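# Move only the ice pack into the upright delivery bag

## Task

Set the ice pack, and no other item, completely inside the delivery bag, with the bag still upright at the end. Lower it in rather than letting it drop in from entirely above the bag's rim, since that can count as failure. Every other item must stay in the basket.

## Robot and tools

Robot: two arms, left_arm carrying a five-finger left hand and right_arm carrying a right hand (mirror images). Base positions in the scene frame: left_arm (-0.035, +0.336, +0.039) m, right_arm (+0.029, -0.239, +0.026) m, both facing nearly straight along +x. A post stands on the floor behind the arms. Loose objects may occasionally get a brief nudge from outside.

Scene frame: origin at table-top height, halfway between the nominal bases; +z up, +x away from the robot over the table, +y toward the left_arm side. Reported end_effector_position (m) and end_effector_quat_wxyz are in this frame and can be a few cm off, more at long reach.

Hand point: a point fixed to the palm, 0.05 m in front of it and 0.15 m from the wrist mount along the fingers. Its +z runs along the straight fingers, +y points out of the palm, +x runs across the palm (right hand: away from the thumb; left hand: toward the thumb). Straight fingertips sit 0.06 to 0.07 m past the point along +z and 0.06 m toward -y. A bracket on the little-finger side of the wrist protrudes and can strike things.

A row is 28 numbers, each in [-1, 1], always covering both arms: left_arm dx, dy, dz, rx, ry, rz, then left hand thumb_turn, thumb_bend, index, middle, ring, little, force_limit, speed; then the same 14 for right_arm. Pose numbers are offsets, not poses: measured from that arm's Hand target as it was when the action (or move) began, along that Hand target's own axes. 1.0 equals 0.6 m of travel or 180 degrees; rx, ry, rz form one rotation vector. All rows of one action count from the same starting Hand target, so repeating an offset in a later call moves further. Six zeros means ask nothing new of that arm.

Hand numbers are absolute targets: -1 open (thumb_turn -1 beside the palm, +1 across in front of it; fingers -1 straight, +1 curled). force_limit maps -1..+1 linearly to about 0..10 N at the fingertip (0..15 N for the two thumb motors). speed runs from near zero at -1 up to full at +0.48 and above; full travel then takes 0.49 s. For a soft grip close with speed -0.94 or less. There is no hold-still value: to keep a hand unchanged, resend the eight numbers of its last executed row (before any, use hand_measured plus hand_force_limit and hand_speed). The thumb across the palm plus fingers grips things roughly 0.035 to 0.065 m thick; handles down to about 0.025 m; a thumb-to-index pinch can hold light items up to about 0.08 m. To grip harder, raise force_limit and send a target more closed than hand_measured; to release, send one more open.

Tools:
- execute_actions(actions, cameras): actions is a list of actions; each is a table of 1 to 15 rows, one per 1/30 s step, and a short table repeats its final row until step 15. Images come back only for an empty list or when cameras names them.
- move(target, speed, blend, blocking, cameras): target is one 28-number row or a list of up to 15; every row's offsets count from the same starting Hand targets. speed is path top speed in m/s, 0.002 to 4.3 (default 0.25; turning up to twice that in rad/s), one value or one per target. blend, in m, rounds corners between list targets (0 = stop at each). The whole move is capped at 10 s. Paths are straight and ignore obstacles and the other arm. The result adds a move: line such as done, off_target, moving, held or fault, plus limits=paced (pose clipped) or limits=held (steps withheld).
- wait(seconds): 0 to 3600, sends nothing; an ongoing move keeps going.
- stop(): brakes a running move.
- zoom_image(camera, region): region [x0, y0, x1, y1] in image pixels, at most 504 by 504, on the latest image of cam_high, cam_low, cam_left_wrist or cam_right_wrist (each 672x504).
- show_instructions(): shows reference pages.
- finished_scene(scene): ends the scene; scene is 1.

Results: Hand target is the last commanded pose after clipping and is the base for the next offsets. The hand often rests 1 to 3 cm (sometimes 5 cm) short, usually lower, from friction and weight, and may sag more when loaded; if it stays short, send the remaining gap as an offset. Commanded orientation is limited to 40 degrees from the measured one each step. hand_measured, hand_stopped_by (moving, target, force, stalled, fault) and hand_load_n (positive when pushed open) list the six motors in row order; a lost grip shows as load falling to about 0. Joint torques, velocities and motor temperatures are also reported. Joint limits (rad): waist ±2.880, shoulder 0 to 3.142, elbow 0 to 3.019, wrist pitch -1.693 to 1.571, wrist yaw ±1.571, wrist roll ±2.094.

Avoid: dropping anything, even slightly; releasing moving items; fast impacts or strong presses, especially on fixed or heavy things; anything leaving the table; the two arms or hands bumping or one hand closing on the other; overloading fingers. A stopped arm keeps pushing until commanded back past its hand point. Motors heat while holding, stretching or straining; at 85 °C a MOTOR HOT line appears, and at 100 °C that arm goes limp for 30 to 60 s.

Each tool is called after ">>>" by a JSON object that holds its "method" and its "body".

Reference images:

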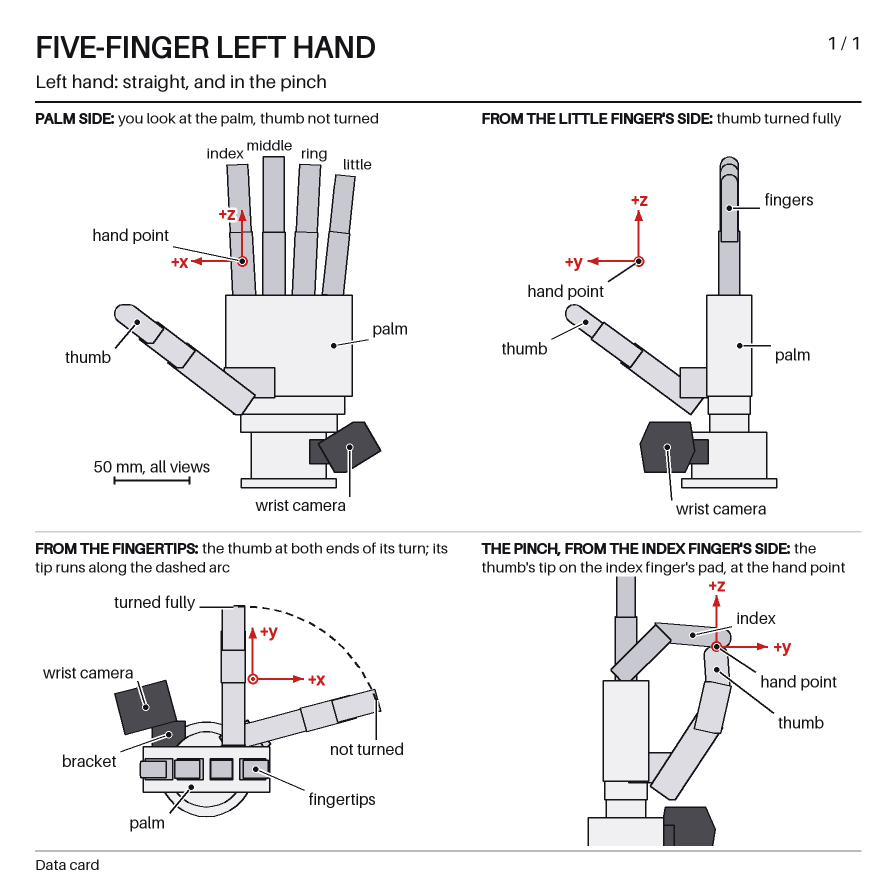

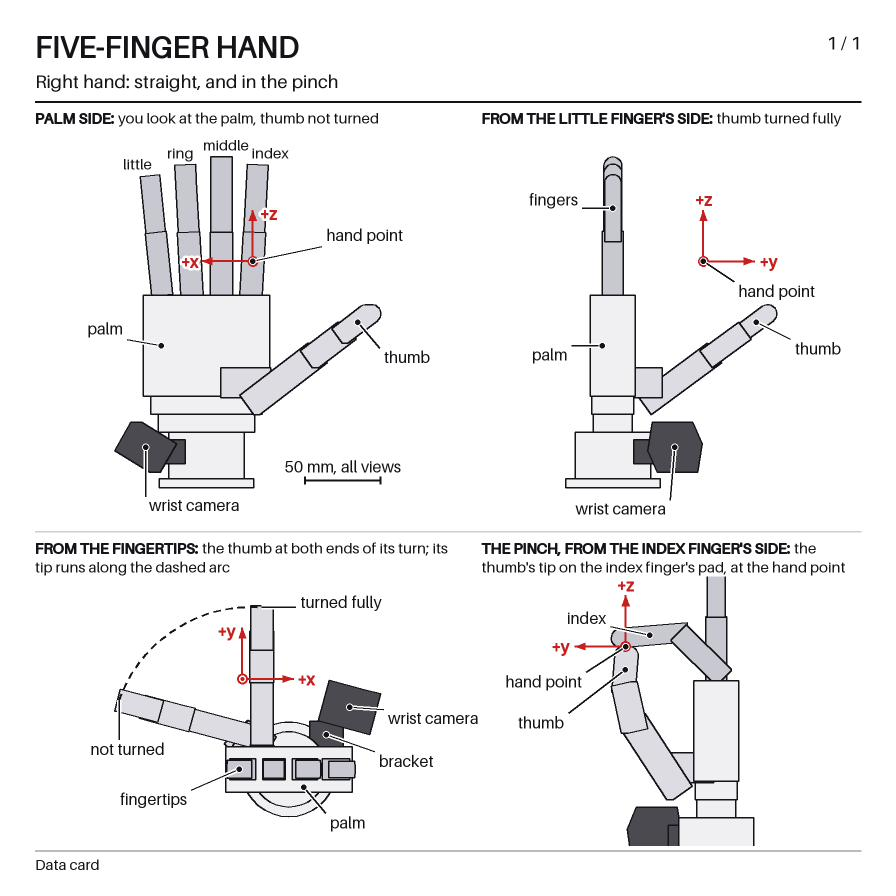

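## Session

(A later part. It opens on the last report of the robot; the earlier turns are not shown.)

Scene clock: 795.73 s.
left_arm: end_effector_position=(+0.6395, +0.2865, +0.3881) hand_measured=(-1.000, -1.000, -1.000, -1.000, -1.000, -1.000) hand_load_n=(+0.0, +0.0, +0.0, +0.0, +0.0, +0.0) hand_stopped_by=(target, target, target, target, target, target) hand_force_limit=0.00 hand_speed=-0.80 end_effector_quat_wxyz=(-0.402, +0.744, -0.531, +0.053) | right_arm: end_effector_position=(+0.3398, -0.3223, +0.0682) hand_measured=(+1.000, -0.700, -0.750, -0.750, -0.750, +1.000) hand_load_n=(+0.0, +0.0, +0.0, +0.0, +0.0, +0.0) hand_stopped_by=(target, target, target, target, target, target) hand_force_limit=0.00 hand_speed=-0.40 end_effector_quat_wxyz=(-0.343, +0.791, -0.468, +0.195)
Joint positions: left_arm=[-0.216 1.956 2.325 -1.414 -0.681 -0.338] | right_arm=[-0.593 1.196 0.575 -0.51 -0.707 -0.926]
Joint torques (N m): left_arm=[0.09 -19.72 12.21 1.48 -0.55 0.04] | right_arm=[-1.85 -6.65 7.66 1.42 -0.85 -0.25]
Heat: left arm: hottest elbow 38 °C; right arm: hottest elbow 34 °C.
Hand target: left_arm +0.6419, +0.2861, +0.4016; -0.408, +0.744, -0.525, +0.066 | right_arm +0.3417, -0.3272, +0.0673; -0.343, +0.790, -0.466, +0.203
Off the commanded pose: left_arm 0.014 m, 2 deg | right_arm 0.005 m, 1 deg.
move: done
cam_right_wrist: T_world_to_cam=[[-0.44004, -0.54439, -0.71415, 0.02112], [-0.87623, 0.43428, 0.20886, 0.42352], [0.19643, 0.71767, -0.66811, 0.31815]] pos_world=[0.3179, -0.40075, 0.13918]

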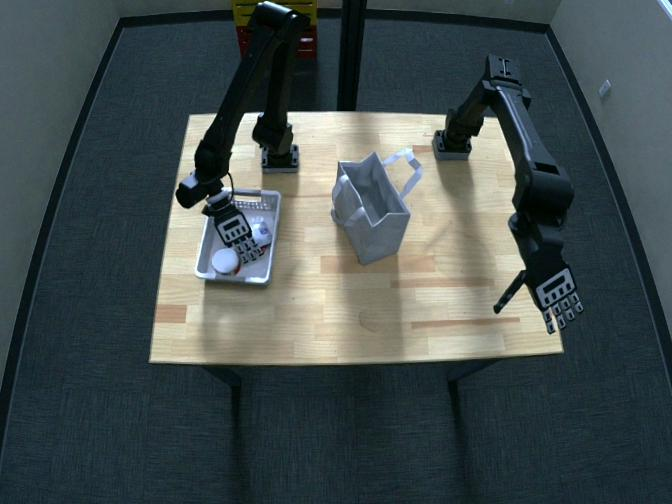

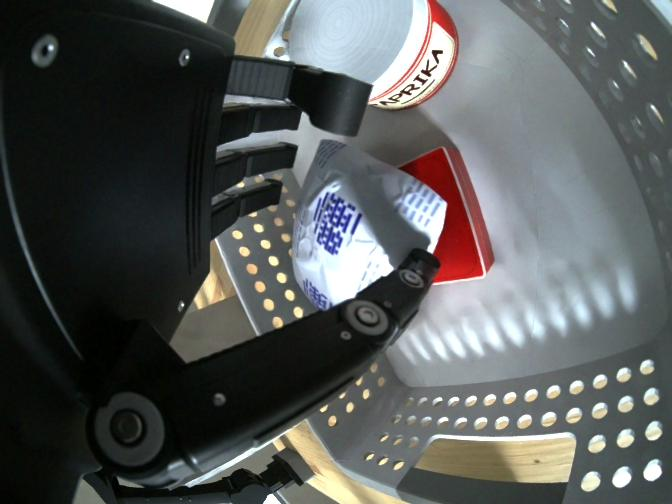

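>>> {"method": "move", "body": {"target": [[0,0,0,0,0,0,-1,-1,-1,-1,-1,-1,0,-0.8,-0.0195,0.0012,-0.0013,0,0,0,1,-0.7,-0.75,-0.75,-0.75,1,0.0,-0.4],[0,0,0,0,0,0,-1,-1,-1,-1,-1,-1,0,-0.8,-0.0195,0.0232,0.0195,0,0,0,1,-0.7,-0.75,-0.75,-0.75,1,0.0,-0.4]], "speed": 0.05, "cameras": ["cam_high","cam_right_wrist"]}}

>>> {"method": "zoom_image", "body": {"camera": "cam_right_wrist", "region": [200, 40, 600, 340]}}

>>> {"method": "zoom_image", "body": {"camera": "cam_high", "region": [190, 180, 290, 290]}}

Scene clock: 813.40 s.
left_arm: end_effector_position=(+0.6395, +0.2865, +0.3881) hand_measured=(-1.000, -1.000, -1.000, -1.000, -1.000, -1.000) hand_load_n=(+0.0, +0.0, +0.0, +0.0, +0.0, +0.0) hand_stopped_by=(target, target, target, target, target, target) hand_force_limit=0.00 hand_speed=-0.80 end_effector_quat_wxyz=(-0.402, +0.744, -0.531, +0.053) | right_arm: end_effector_position=(+0.3326, -0.3174, +0.0500) hand_measured=(+1.000, -0.700, -0.750, -0.750, -0.750, +1.000) hand_load_n=(+0.0, +0.0, +0.0, +0.0, +0.0, +0.0) hand_stopped_by=(target, target, target, target, target, target) hand_force_limit=0.00 hand_speed=-0.40 end_effector_quat_wxyz=(-0.343, +0.791, -0.466, +0.200)
Joint positions: left_arm=[-0.216 1.956 2.325 -1.414 -0.681 -0.338] | right_arm=[-0.593 1.205 0.521 -0.435 -0.707 -0.924]
Joint torques (N m): left_arm=[0.09 -19.72 12.21 1.48 -0.55 0.04] | right_arm=[-0.62 -6.53 7.45 1.58 -0.54 -0.09]
Heat: left arm: hottest shoulder 38 °C; right arm: hottest elbow 32 °C.
Hand target: left_arm +0.6419, +0.2861, +0.4016; -0.408, +0.744, -0.525, +0.066 | right_arm +0.3352, -0.3174, +0.0491; -0.343, +0.790, -0.466, +0.203
Off the commanded pose: left_arm 0.014 m, 2 deg | right_arm 0.003 m, 0 deg.
move: done
cam_right_wrist: T_world_to_cam=[[-0.43446, -0.54747, -0.71521, 0.00482], [-0.87745, 0.43647, 0.19892, 0.42047], [0.20326, 0.71398, -0.67001, 0.30056]] pos_world=[0.30995, -0.39548, 0.12118]

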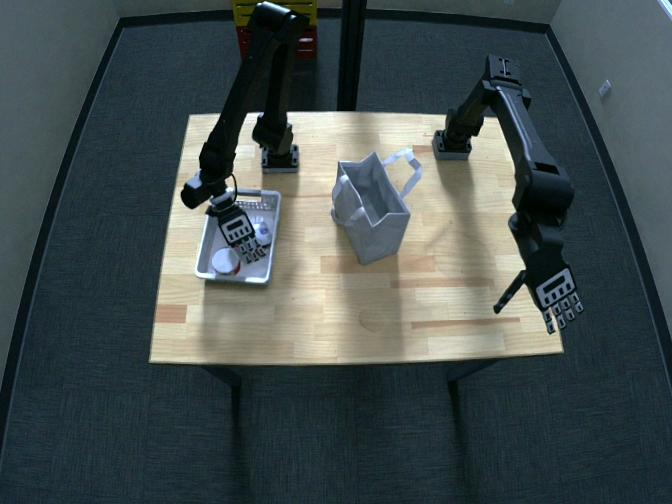

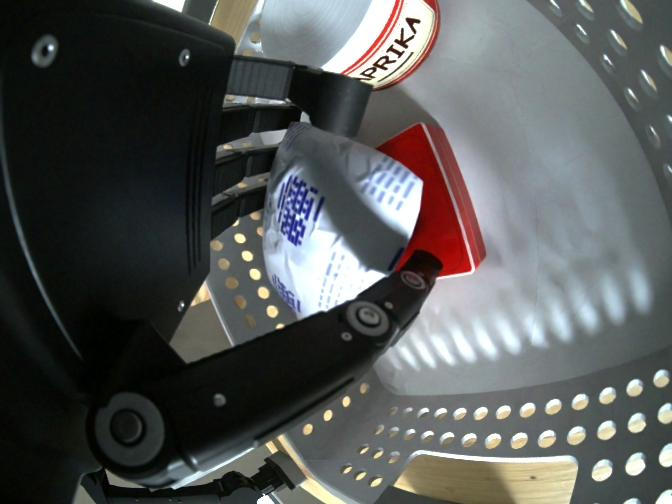

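Scaled by 1.260 from the camera's image (finer frame: 960x720).

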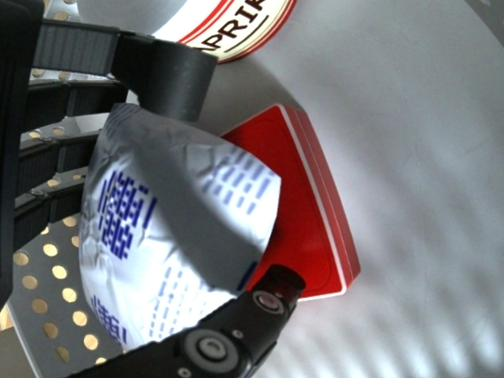

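Scaled by 4.582 from the camera's image (finer frame: 960x720).

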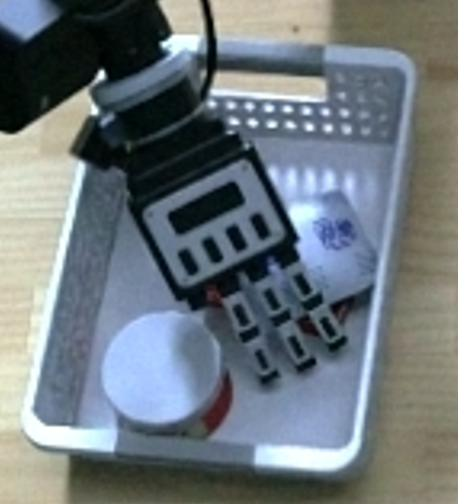

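>>> {"method": "move", "body": {"target": [[0,0,0,0,0,0,-1,-1,-1,-1,-1,-1,0,-0.8,0,0,0,0,0,0,1,-0.5,-0.75,-0.75,-0.75,1,-0.6,-0.85],[0,0,0,0,0,0,-1,-1,-1,-1,-1,-1,0,-0.8,0,0,0,0,0,0,1,-0.5,-0.2,-0.2,-0.75,1,-0.6,-0.9]], "speed": 0.05, "cameras": ["cam_high","cam_right_wrist"]}}

>>> {"method": "zoom_image", "body": {"camera": "cam_right_wrist", "region": [200, 40, 600, 340]}}

>>> {"method": "zoom_image", "body": {"camera": "cam_high", "region": [190, 180, 290, 290]}}

Scene clock: 828.97 s.
left_arm: end_effector_position=(+0.6395, +0.2865, +0.3881) hand_measured=(-1.000, -1.000, -1.000, -1.000, -1.000, -1.000) hand_load_n=(+0.0, +0.0, +0.0, +0.0, +0.0, +0.0) hand_stopped_by=(target, target, target, target, target, target) hand_force_limit=0.00 hand_speed=-0.80 end_effector_quat_wxyz=(-0.402, +0.744, -0.531, +0.053) | right_arm: end_effector_position=(+0.3333, -0.3180, +0.0501) hand_measured=(+1.000, -0.500, -0.566, -0.594, -0.750, +1.000) hand_load_n=(+0.0, +2.0, +1.5, +1.5, +0.0, +0.0) hand_stopped_by=(target, target, force, force, target, target) hand_force_limit=-0.60 hand_speed=-0.90 end_effector_quat_wxyz=(-0.343, +0.790, -0.466, +0.202)
Joint positions: left_arm=[-0.216 1.956 2.325 -1.414 -0.681 -0.338] | right_arm=[-0.593 1.205 0.521 -0.431 -0.705 -0.923]
Joint torques (N m): left_arm=[0.09 -19.66 12.21 1.48 -0.55 0.05] | right_arm=[-1.08 -6.07 7.16 1.32 -0.57 -0.11]
Heat: left arm: hottest shoulder 38 °C; right arm: hottest elbow 32 °C.
Hand target: left_arm +0.6419, +0.2861, +0.4016; -0.408, +0.744, -0.525, +0.066 | right_arm +0.3353, -0.3175, +0.0491; -0.343, +0.790, -0.466, +0.203
Off the commanded pose: left_arm 0.014 m, 2 deg | right_arm 0.002 m, 0 deg.
move: done
cam_right_wrist: T_world_to_cam=[[-0.43337, -0.5487, -0.71493, 0.00417], [-0.87739, 0.43808, 0.19563, 0.42206], [0.20586, 0.71205, -0.67127, 0.29953]] pos_world=[0.31046, -0.39589, 0.12148]

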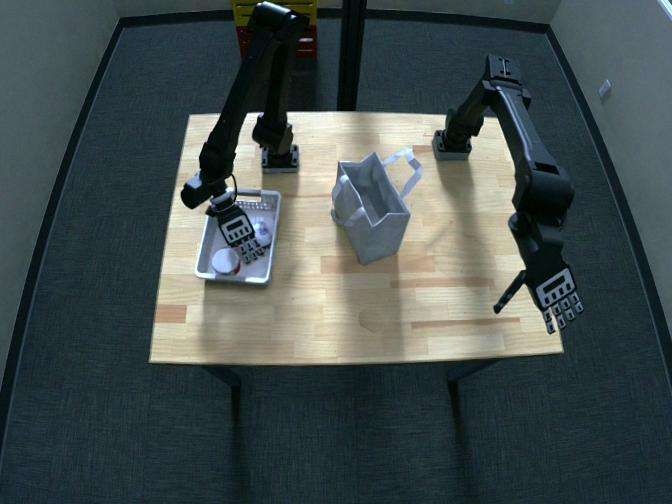

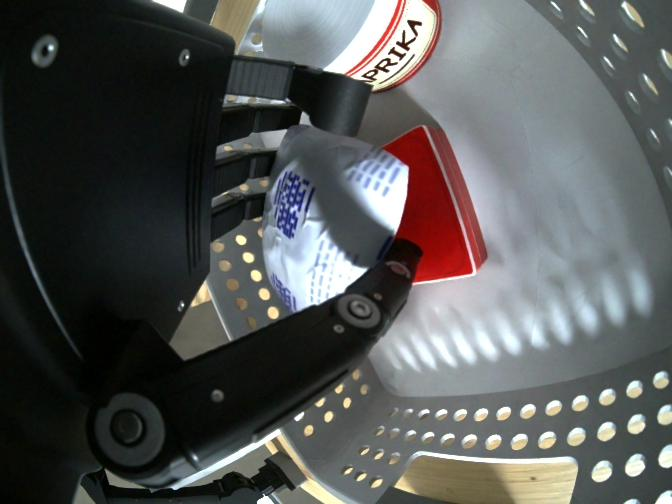

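Scaled by 1.260 from the camera's image (finer frame: 960x720).

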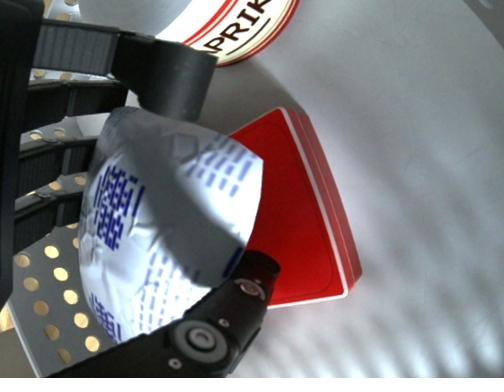

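Scaled by 4.582 from the camera's image (finer frame: 960x720).

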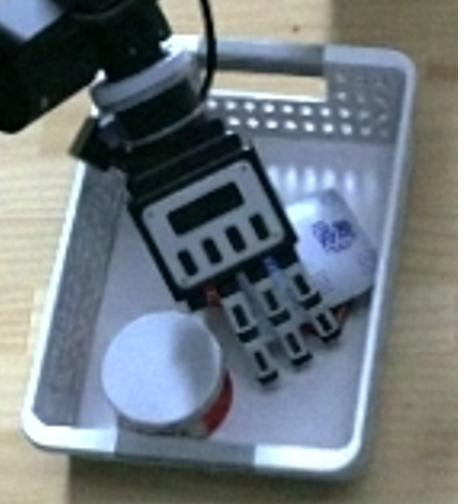

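>>> {"method": "move", "body": {"target": [[0,0,0,0,0,0,-1,-1,-1,-1,-1,-1,0,-0.8,0,0,0,0,0,0,1,-0.5,-0.1,-0.1,-0.75,1,0.2,-0.93],[0,0,0,0,0,0,-1,-1,-1,-1,-1,-1,0,-0.8,0,0,0,0,0,0,1,-0.5,-0.1,-0.1,-0.3,1,-0.4,-0.93]], "speed": 0.05, "cameras": ["cam_high","cam_right_wrist"]}}

>>> {"method": "zoom_image", "body": {"camera": "cam_right_wrist", "region": [200, 40, 600, 340]}}

Scene clock: 842.43 s.
left_arm: end_effector_position=(+0.6395, +0.2865, +0.3881) hand_measured=(-1.000, -1.000, -1.000, -1.000, -1.000, -1.000) hand_load_n=(+0.0, +0.0, +0.0, +0.0, +0.0, +0.0) hand_stopped_by=(target, target, target, target, target, target) hand_force_limit=0.00 hand_speed=-0.80 end_effector_quat_wxyz=(-0.402, +0.744, -0.531, +0.053) | right_arm: end_effector_position=(+0.3340, -0.3168, +0.0510) hand_measured=(+1.000, -0.502, -0.318, -0.248, -0.300, +1.000) hand_load_n=(+1.5, +9.0, +3.5, +5.0, +1.0, +0.0) hand_stopped_by=(target, target, force, force, target, target) hand_force_limit=-0.40 hand_speed=-0.93 end_effector_quat_wxyz=(-0.346, +0.788, -0.467, +0.201)
Joint positions: left_arm=[-0.216 1.956 2.325 -1.414 -0.681 -0.338] | right_arm=[-0.593 1.205 0.521 -0.429 -0.712 -0.915]
Joint torques (N m): left_arm=[0.03 -19.66 12.21 1.48 -0.55 0.05] | right_arm=[-1.03 -6.42 7.06 1.26 -0.27 -0.15]
Heat: left arm: hottest shoulder 38 °C; right arm: hottest elbow 31 °C.
Hand target: left_arm +0.6419, +0.2861, +0.4016; -0.408, +0.744, -0.525, +0.066 | right_arm +0.3352, -0.3174, +0.0491; -0.343, +0.790, -0.466, +0.203
Off the commanded pose: left_arm 0.014 m, 2 deg | right_arm 0.002 m, 1 deg.
move: done
cam_right_wrist: T_world_to_cam=[[-0.43335, -0.54158, -0.72035, 0.00821], [-0.87667, 0.43864, 0.19762, 0.42179], [0.20895, 0.71714, -0.66487, 0.29937]] pos_world=[0.31078, -0.39526, 0.12161]

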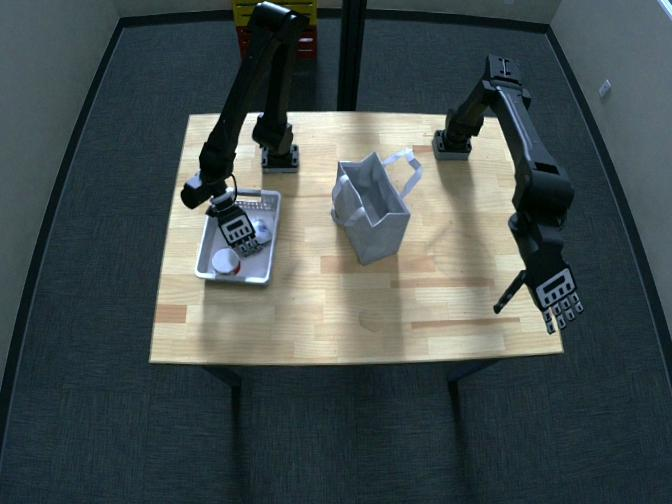

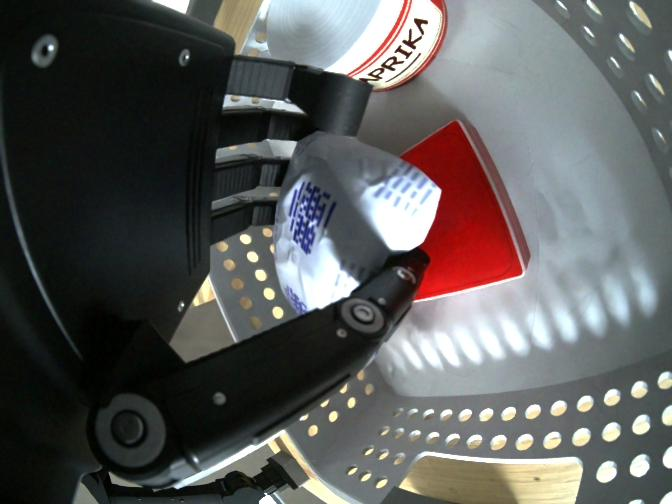

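Scaled by 1.260 from the camera's image (finer frame: 960x720).

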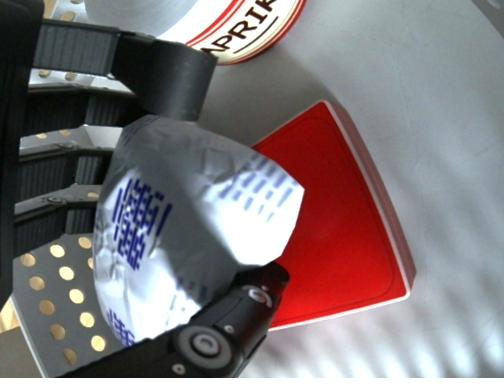

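>>> {"method": "zoom_image", "body": {"camera": "cam_high", "region": [190, 180, 290, 290]}}

Scaled by 4.582 from the camera's image (finer frame: 960x720).

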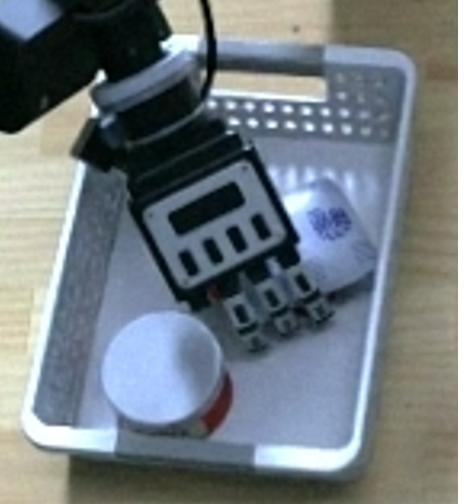

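>>> {"method": "move", "body": {"target": [0,0,0,0,0,0,-1,-1,-1,-1,-1,-1,0,-0.8,0,-0.0731,-0.0682,0,0,0,1,-0.5,-0.1,-0.1,-0.3,1,-0.4,-0.93], "speed": 0.06, "cameras": ["cam_high","cam_right_wrist"]}}

>>> {"method": "zoom_image", "body": {"camera": "cam_right_wrist", "region": [200, 40, 600, 340]}}

>>> {"method": "zoom_image", "body": {"camera": "cam_high", "region": [190, 180, 290, 290]}}

Scene clock: 859.03 s.
left_arm: end_effector_position=(+0.6395, +0.2865, +0.3881) hand_measured=(-1.000, -1.000, -1.000, -1.000, -1.000, -1.000) hand_load_n=(+0.0, +0.0, +0.0, +0.0, +0.0, +0.0) hand_stopped_by=(target, target, target, target, target, target) hand_force_limit=0.00 hand_speed=-0.80 end_effector_quat_wxyz=(-0.402, +0.744, -0.531, +0.053) | right_arm: end_effector_position=(+0.3173, -0.3080, +0.0869) hand_measured=(+1.000, -0.502, -0.318, -0.248, -0.300, +1.000) hand_load_n=(+1.5, +9.0, +2.5, +5.0, +1.0, +0.0) hand_stopped_by=(target, target, force, force, target, target) hand_force_limit=-0.40 hand_speed=-0.93 end_effector_quat_wxyz=(-0.342, +0.788, -0.478, +0.181)
Joint positions: left_arm=[-0.216 1.956 2.325 -1.414 -0.681 -0.338] | right_arm=[-0.593 1.091 0.565 -0.633 -0.7 -0.915]
Joint torques (N m): left_arm=[0.09 -19.66 12.19 1.5 -0.55 0.04] | right_arm=[-1.08 -6.83 11.92 0.44 -0.82 -0.08]
Heat: left arm: hottest shoulder 38 °C; right arm: hottest elbow 31 °C.
Hand target: left_arm +0.6419, +0.2861, +0.4016; -0.408, +0.744, -0.525, +0.066 | right_arm +0.3352, -0.3173, +0.1090; -0.343, +0.790, -0.466, +0.203
Off the commanded pose: left_arm 0.014 m, 2 deg | right_arm 0.030 m, 3 deg.
move: off_target (right_arm)
cam_right_wrist: T_world_to_cam=[[-0.46728, -0.52741, -0.70957, 0.04585], [-0.86489, 0.43912, 0.24318, 0.38862], [0.18333, 0.72733, -0.66134, 0.33138]] pos_world=[0.29679, -0.38749, 0.15718]

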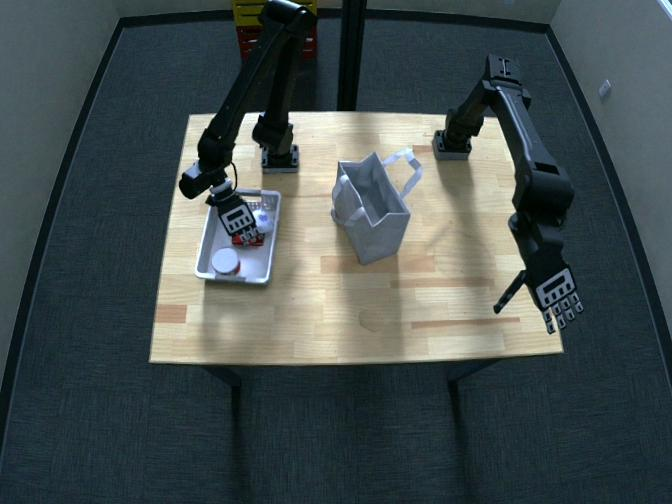

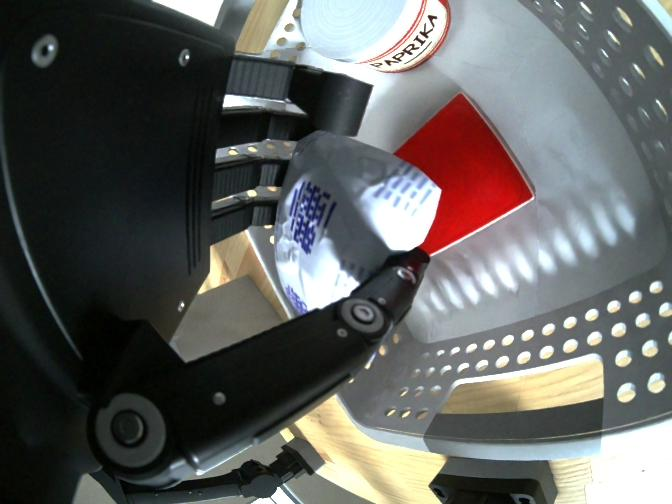

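Scaled by 1.260 from the camera's image (finer frame: 960x720).

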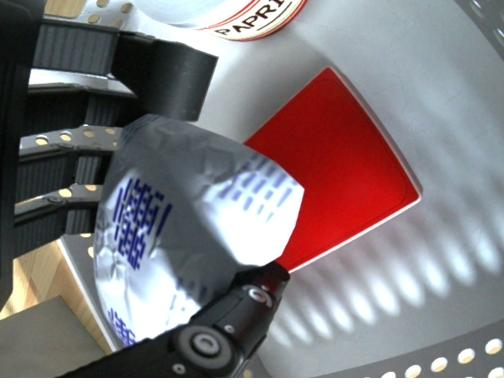

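Scaled by 4.582 from the camera's image (finer frame: 960x720).

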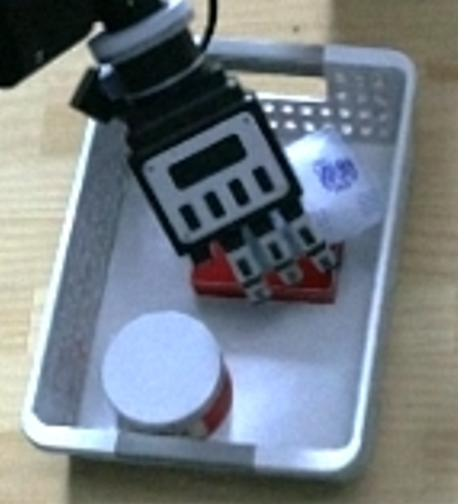

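>>> {"method": "move", "body": {"target": [0,0,0,0,0,0,-1,-1,-1,-1,-1,-1,0,-0.8,0,-0.1718,-0.1603,0,0,0,1,-0.5,-0.1,-0.1,-0.3,1,-0.4,-0.93], "speed": 0.08, "cameras": ["all"]}}

>>> {"method": "zoom_image", "body": {"camera": "cam_right_wrist", "region": [200, 40, 600, 340]}}

>>> {"method": "zoom_image", "body": {"camera": "cam_high", "region": [190, 180, 290, 290]}}

Scene clock: 950.87 s.
left_arm: end_effector_position=(+0.6395, +0.2865, +0.3881) hand_measured=(-1.000, -1.000, -1.000, -1.000, -1.000, -1.000) hand_load_n=(+0.0, +0.0, +0.0, +0.0, +0.0, +0.0) hand_stopped_by=(target, target, target, target, target, target) hand_force_limit=0.00 hand_speed=-0.80 end_effector_quat_wxyz=(-0.402, +0.744, -0.531, +0.053) | right_arm: end_effector_position=(+0.3237, -0.3123, +0.2233) hand_measured=(+1.000, -0.502, -0.318, -0.248, -0.300, +1.000) hand_load_n=(+1.5, +9.0, +2.5, +5.0, +1.5, +0.0) hand_stopped_by=(target, target, force, force, target, target) hand_force_limit=-0.40 hand_speed=-0.93 end_effector_quat_wxyz=(-0.342, +0.788, -0.479, +0.179)
Joint positions: left_arm=[-0.216 1.956 2.325 -1.414 -0.681 -0.338] | right_arm=[-0.593 0.978 0.873 -1.058 -0.7 -0.915]
Joint torques (N m): left_arm=[0.15 -19.72 12.19 1.48 -0.55 0.05] | right_arm=[-1.14 -6.89 13.12 0.28 -0.83 -0.13]
Heat: left arm: hottest shoulder 38 °C; right arm: hottest elbow 35 °C.
Hand target: left_arm +0.6419, +0.2861, +0.4016; -0.408, +0.744, -0.525, +0.066 | right_arm +0.3352, -0.3172, +0.2501; -0.343, +0.790, -0.466, +0.203
Off the commanded pose: left_arm 0.014 m, 2 deg | right_arm 0.030 m, 3 deg.
move: off_target (right_arm)
cam_right_wrist: T_world_to_cam=[[-0.4698, -0.52579, -0.70911, 0.14464], [-0.86402, 0.43858, 0.24722, 0.36152], [0.18101, 0.72882, -0.66034, 0.42448]] pos_world=[0.30347, -0.39188, 0.29348]

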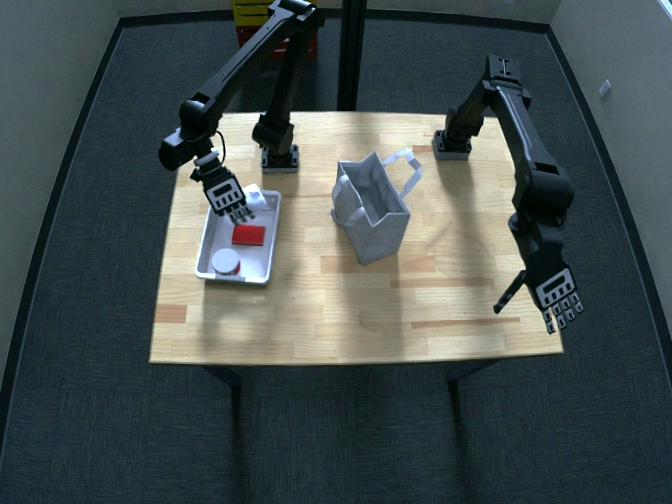

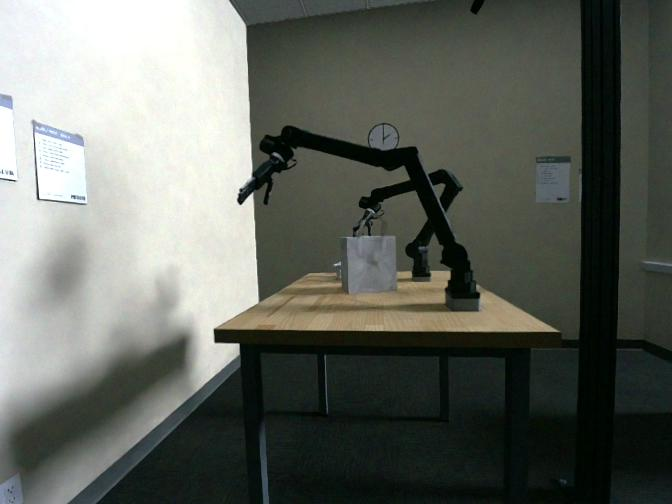

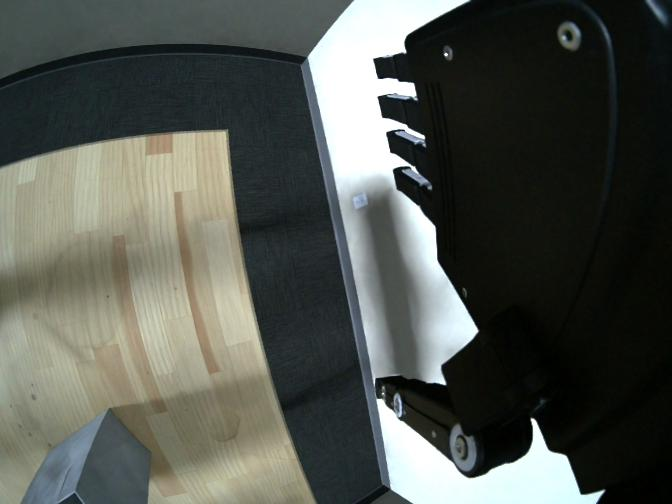

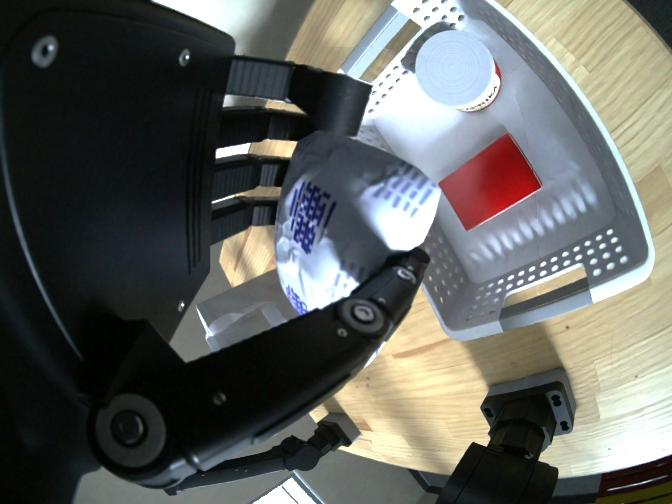

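Scaled by 1.260 from the camera's image (finer frame: 960x720).

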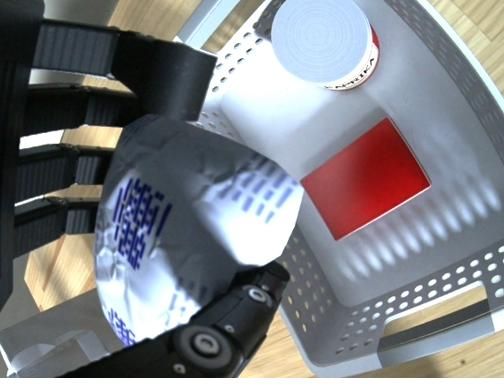

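Scaled by 4.582 from the camera's image (finer frame: 960x720).

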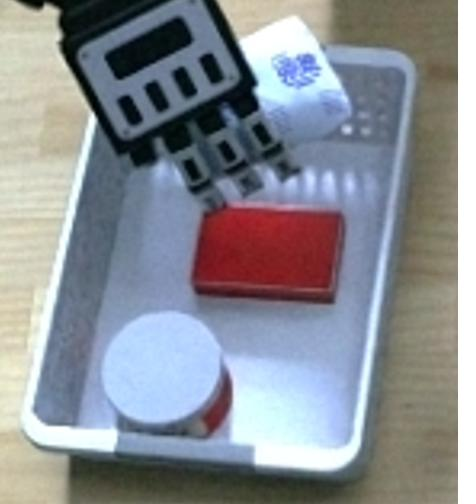

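>>> {"method": "move", "body": {"target": [[0,0,0,0,0,0,-1,-1,-1,-1,-1,-1,0,-0.8,-0.146,-0.2313,-0.1185,-0.0502,-0.1347,-0.1853,1,-0.5,-0.1,-0.1,-0.3,1,-0.4,-0.93],[0,0,0,0,0,0,-1,-1,-1,-1,-1,-1,0,-0.8,-0.4927,-0.3217,-0.0702,-0.1003,-0.2693,-0.3705,1,-0.5,-0.1,-0.1,-0.3,1,-0.4,-0.93]], "speed": 0.15, "blend": [0.04,0], "cameras": ["all"]}}

>>> {"method": "zoom_image", "body": {"camera": "cam_right_wrist", "region": [200, 40, 600, 340]}}

>>> {"method": "zoom_image", "body": {"camera": "cam_high", "region": [300, 110, 450, 270]}}

>>> {"method": "zoom_image", "body": {"camera": "cam_low", "region": [300, 150, 450, 310]}}

Scene clock: 998.73 s.
left_arm: end_effector_position=(+0.6395, +0.2865, +0.3881) hand_measured=(-1.000, -1.000, -1.000, -1.000, -1.000, -1.000) hand_load_n=(+0.0, +0.0, +0.0, +0.0, -0.5, +0.0) hand_stopped_by=(target, target, target, target, target, target) hand_force_limit=0.00 hand_speed=-0.80 end_effector_quat_wxyz=(-0.402, +0.744, -0.531, +0.053) | right_arm: end_effector_position=(+0.2775, -0.0134, +0.3969) hand_measured=(+1.000, -0.502, -0.318, -0.248, -0.300, +1.000) hand_load_n=(+2.0, +9.0, +2.5, +5.0, +1.5, +0.0) hand_stopped_by=(target, target, force, force, target, target) hand_force_limit=-0.40 hand_speed=-0.93 end_effector_quat_wxyz=(-0.235, +0.959, +0.159, +0.020)
Joint positions: left_arm=[-0.216 1.956 2.325 -1.414 -0.681 -0.338] | right_arm=[0.633 1.217 1.58 -1.667 -0.4 -1.207]
Joint torques (N m): left_arm=[0.15 -19.78 12.21 1.48 -0.55 0.04] | right_arm=[-1.2 -7.71 12.75 0.06 -0.31 -0.07]
Motor temperatures (°C): left_arm=[27 38 38 26 32 25] | right_arm=[24 27 36 24 23 24]
Heat: left arm: hottest shoulder 38 °C; right arm: hottest elbow 36 °C.
Hand target: left_arm +0.6419, +0.2861, +0.4016; -0.408, +0.744, -0.525, +0.066 | right_arm +0.2803, -0.0095, +0.4196; -0.213, +0.960, +0.178, -0.039
Off the commanded pose: left_arm 0.014 m, 2 deg | right_arm 0.023 m, 8 deg.
joint sent to its limit (right arm) — joint 4 (wrist pitch), lower limit. The joint targets are off in orientation, not in position.
move: off_target (right_arm)
cam_right_wrist: T_world_to_cam=[[0.55769, -0.71965, -0.41362, -0.00183], [-0.67271, -0.68378, 0.28268, 0.06541], [-0.48625, 0.1206, -0.86545, 0.58811]] pos_world=[0.33099, -0.02752, 0.48974]

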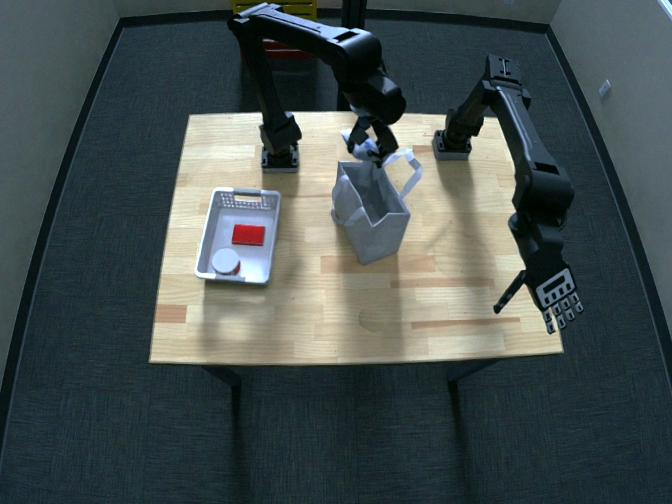

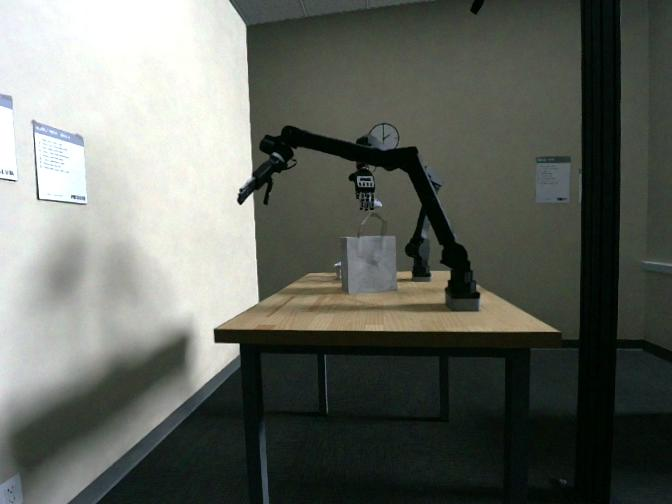

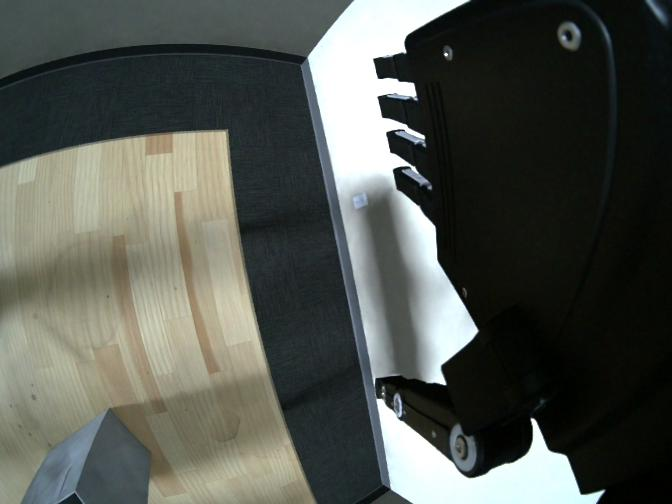

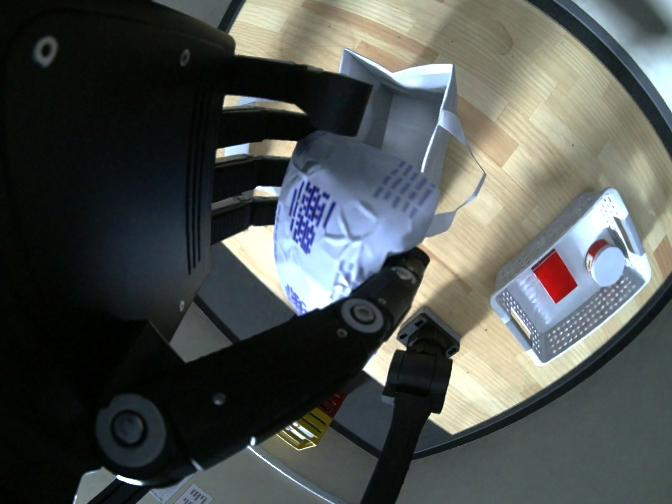

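Scaled by 1.260 from the camera's image (finer frame: 960x720).

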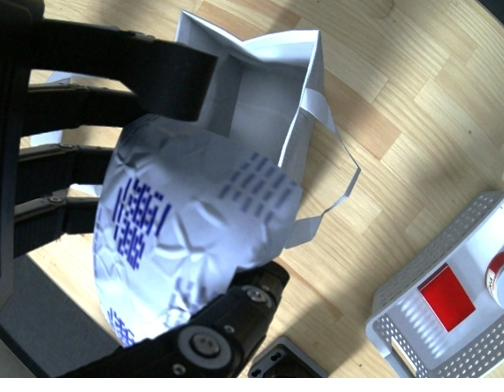

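Scaled by 3.150 from the camera's image (finer frame: 960x720).

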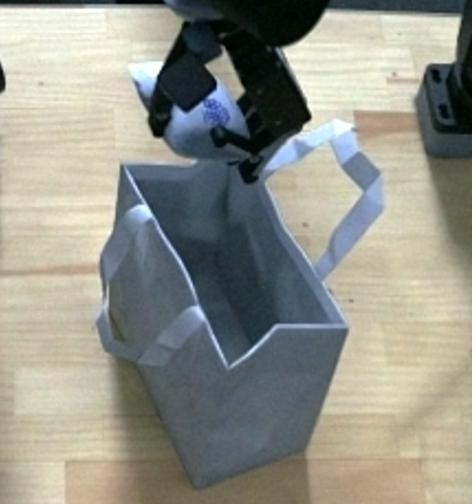

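Scaled by 3.150 from the camera's image (finer frame: 960x720).

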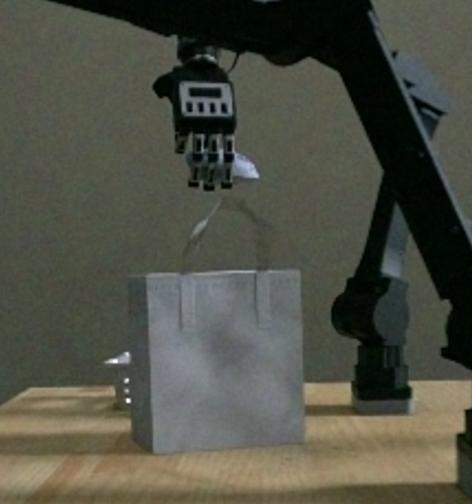

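>>> {"method": "zoom_image", "body": {"camera": "cam_high", "region": [330, 110, 410, 180]}}

>>> {"method": "zoom_image", "body": {"camera": "cam_low", "region": [340, 150, 400, 230]}}

Scaled by 6.300 from the camera's image (finer frame: 960x720).

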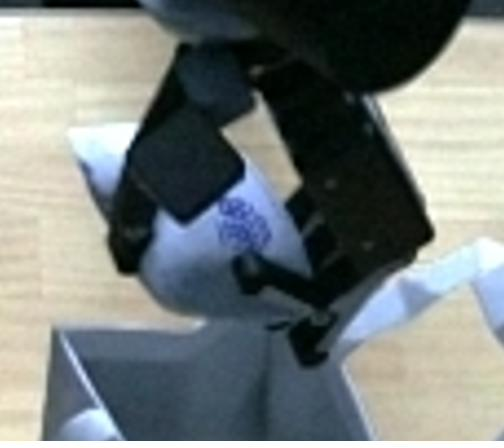

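Scaled by 6.300 from the camera's image (finer frame: 960x720).

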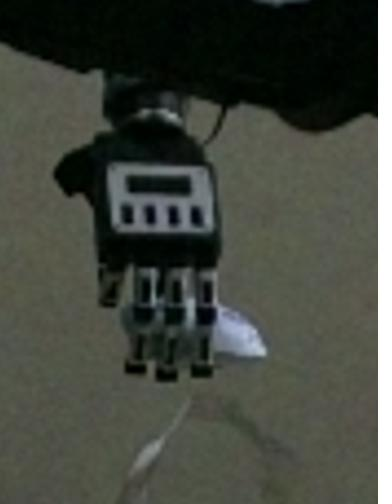

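>>> {"method": "move", "body": {"target": [0,0,0,0,0,0,-1,-1,-1,-1,-1,-1,0,-0.8,0.0172,-0.0288,0.0808,0,0,0,1,-0.5,-0.1,-0.1,-0.3,1,-0.4,-0.93], "speed": 0.08, "cameras": ["all"]}}

>>> {"method": "zoom_image", "body": {"camera": "cam_right_wrist", "region": [200, 20, 600, 320]}}

>>> {"method": "zoom_image", "body": {"camera": "cam_high", "region": [320, 110, 440, 250]}}

>>> {"method": "zoom_image", "body": {"camera": "cam_low", "region": [320, 170, 420, 260]}}

Scene clock: 1063.23 s.
left_arm: end_effector_position=(+0.6395, +0.2865, +0.3881) hand_measured=(-1.000, -1.000, -1.000, -1.000, -1.000, -1.000) hand_load_n=(+0.0, +0.0, -0.5, -0.5, +0.0, +0.0) hand_stopped_by=(target, target, target, target, target, target) hand_force_limit=0.00 hand_speed=-0.80 end_effector_quat_wxyz=(-0.402, +0.744, -0.531, +0.053) | right_arm: end_effector_position=(+0.2761, +0.0208, +0.3617) hand_measured=(+1.000, -0.502, -0.318, -0.248, -0.300, +1.000) hand_load_n=(+1.5, +9.0, +2.5, +5.0, +1.5, +0.0) hand_stopped_by=(target, target, force, force, target, target) hand_force_limit=-0.40 hand_speed=-0.93 end_effector_quat_wxyz=(-0.208, +0.962, +0.170, -0.039)
Joint positions: left_arm=[-0.216 1.956 2.325 -1.414 -0.681 -0.338] | right_arm=[0.709 1.326 1.58 -1.667 -0.399 -1.176]
Joint torques (N m): left_arm=[0.09 -19.78 12.21 1.47 -0.55 0.05] | right_arm=[-1.08 -10.52 12.38 -0.12 -0.63 -0.03]
Heat: left arm: hottest elbow 39 °C; right arm: hottest elbow 36 °C.
Hand target: left_arm +0.6419, +0.2861, +0.4016; -0.408, +0.744, -0.525, +0.066 | right_arm +0.2771, +0.0279, +0.3829; -0.213, +0.960, +0.178, -0.039
Off the commanded pose: left_arm 0.014 m, 2 deg | right_arm 0.022 m, 1 deg.
joint sent to its limit (right arm) — joint 4 (wrist pitch), lower limit. The joint targets still meet the commanded pose.
move: off_target (right_arm)
cam_right_wrist: T_world_to_cam=[[0.55148, -0.72297, -0.41616, 0.01167], [-0.60654, -0.69001, 0.39496, 0.03901], [-0.5727, 0.03461, -0.81904, 0.56177]] pos_world=[0.33894, 0.01591, 0.44956]

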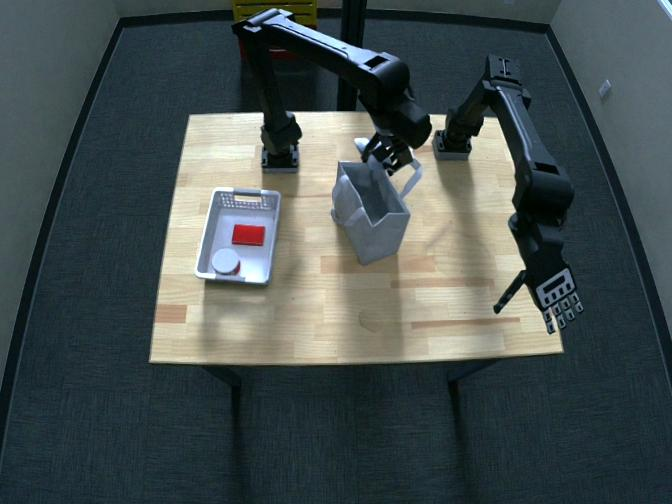

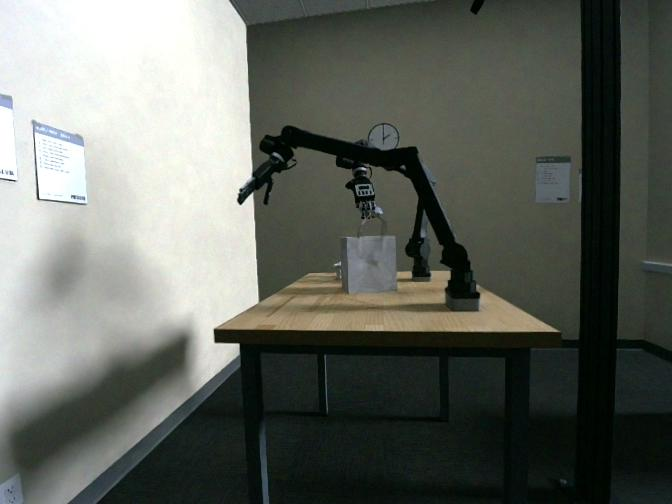

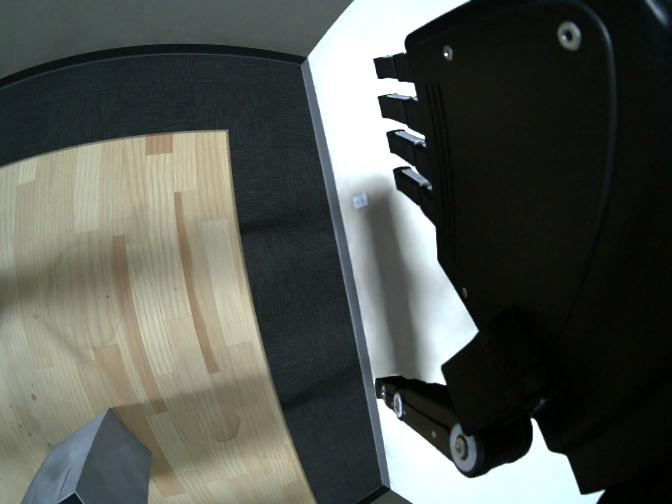

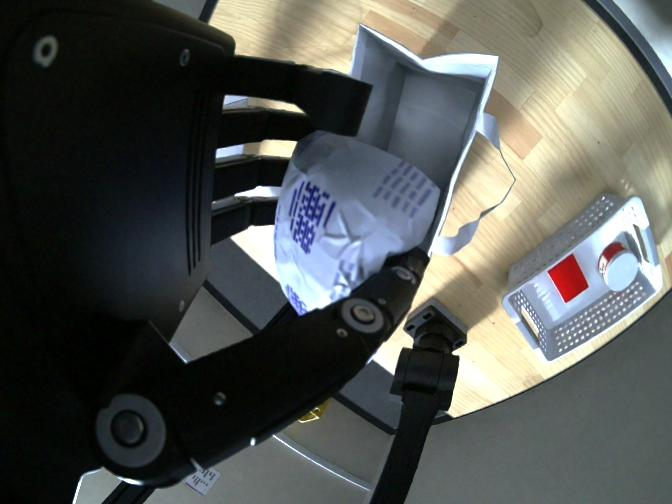

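Scaled by 1.260 from the camera's image (finer frame: 960x720).

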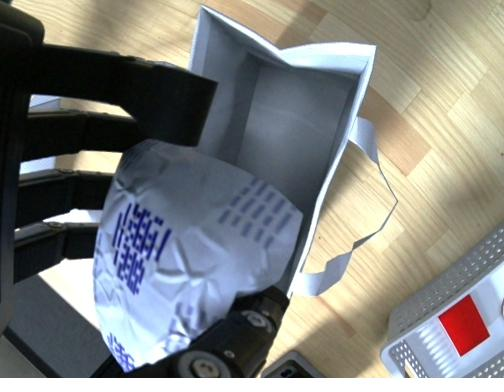

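Scaled by 3.600 from the camera's image (finer frame: 960x720).

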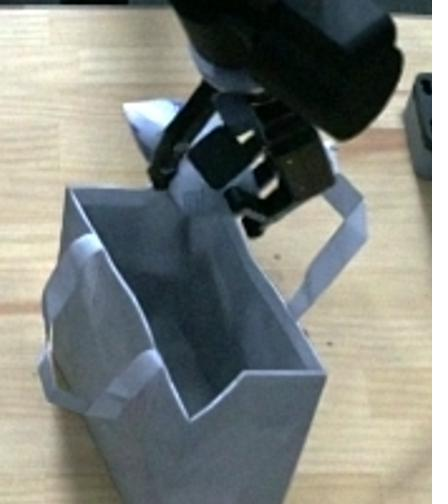

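Scaled by 5.040 from the camera's image (finer frame: 960x720).

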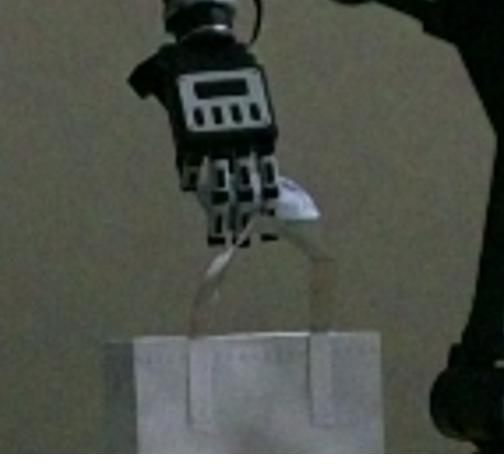

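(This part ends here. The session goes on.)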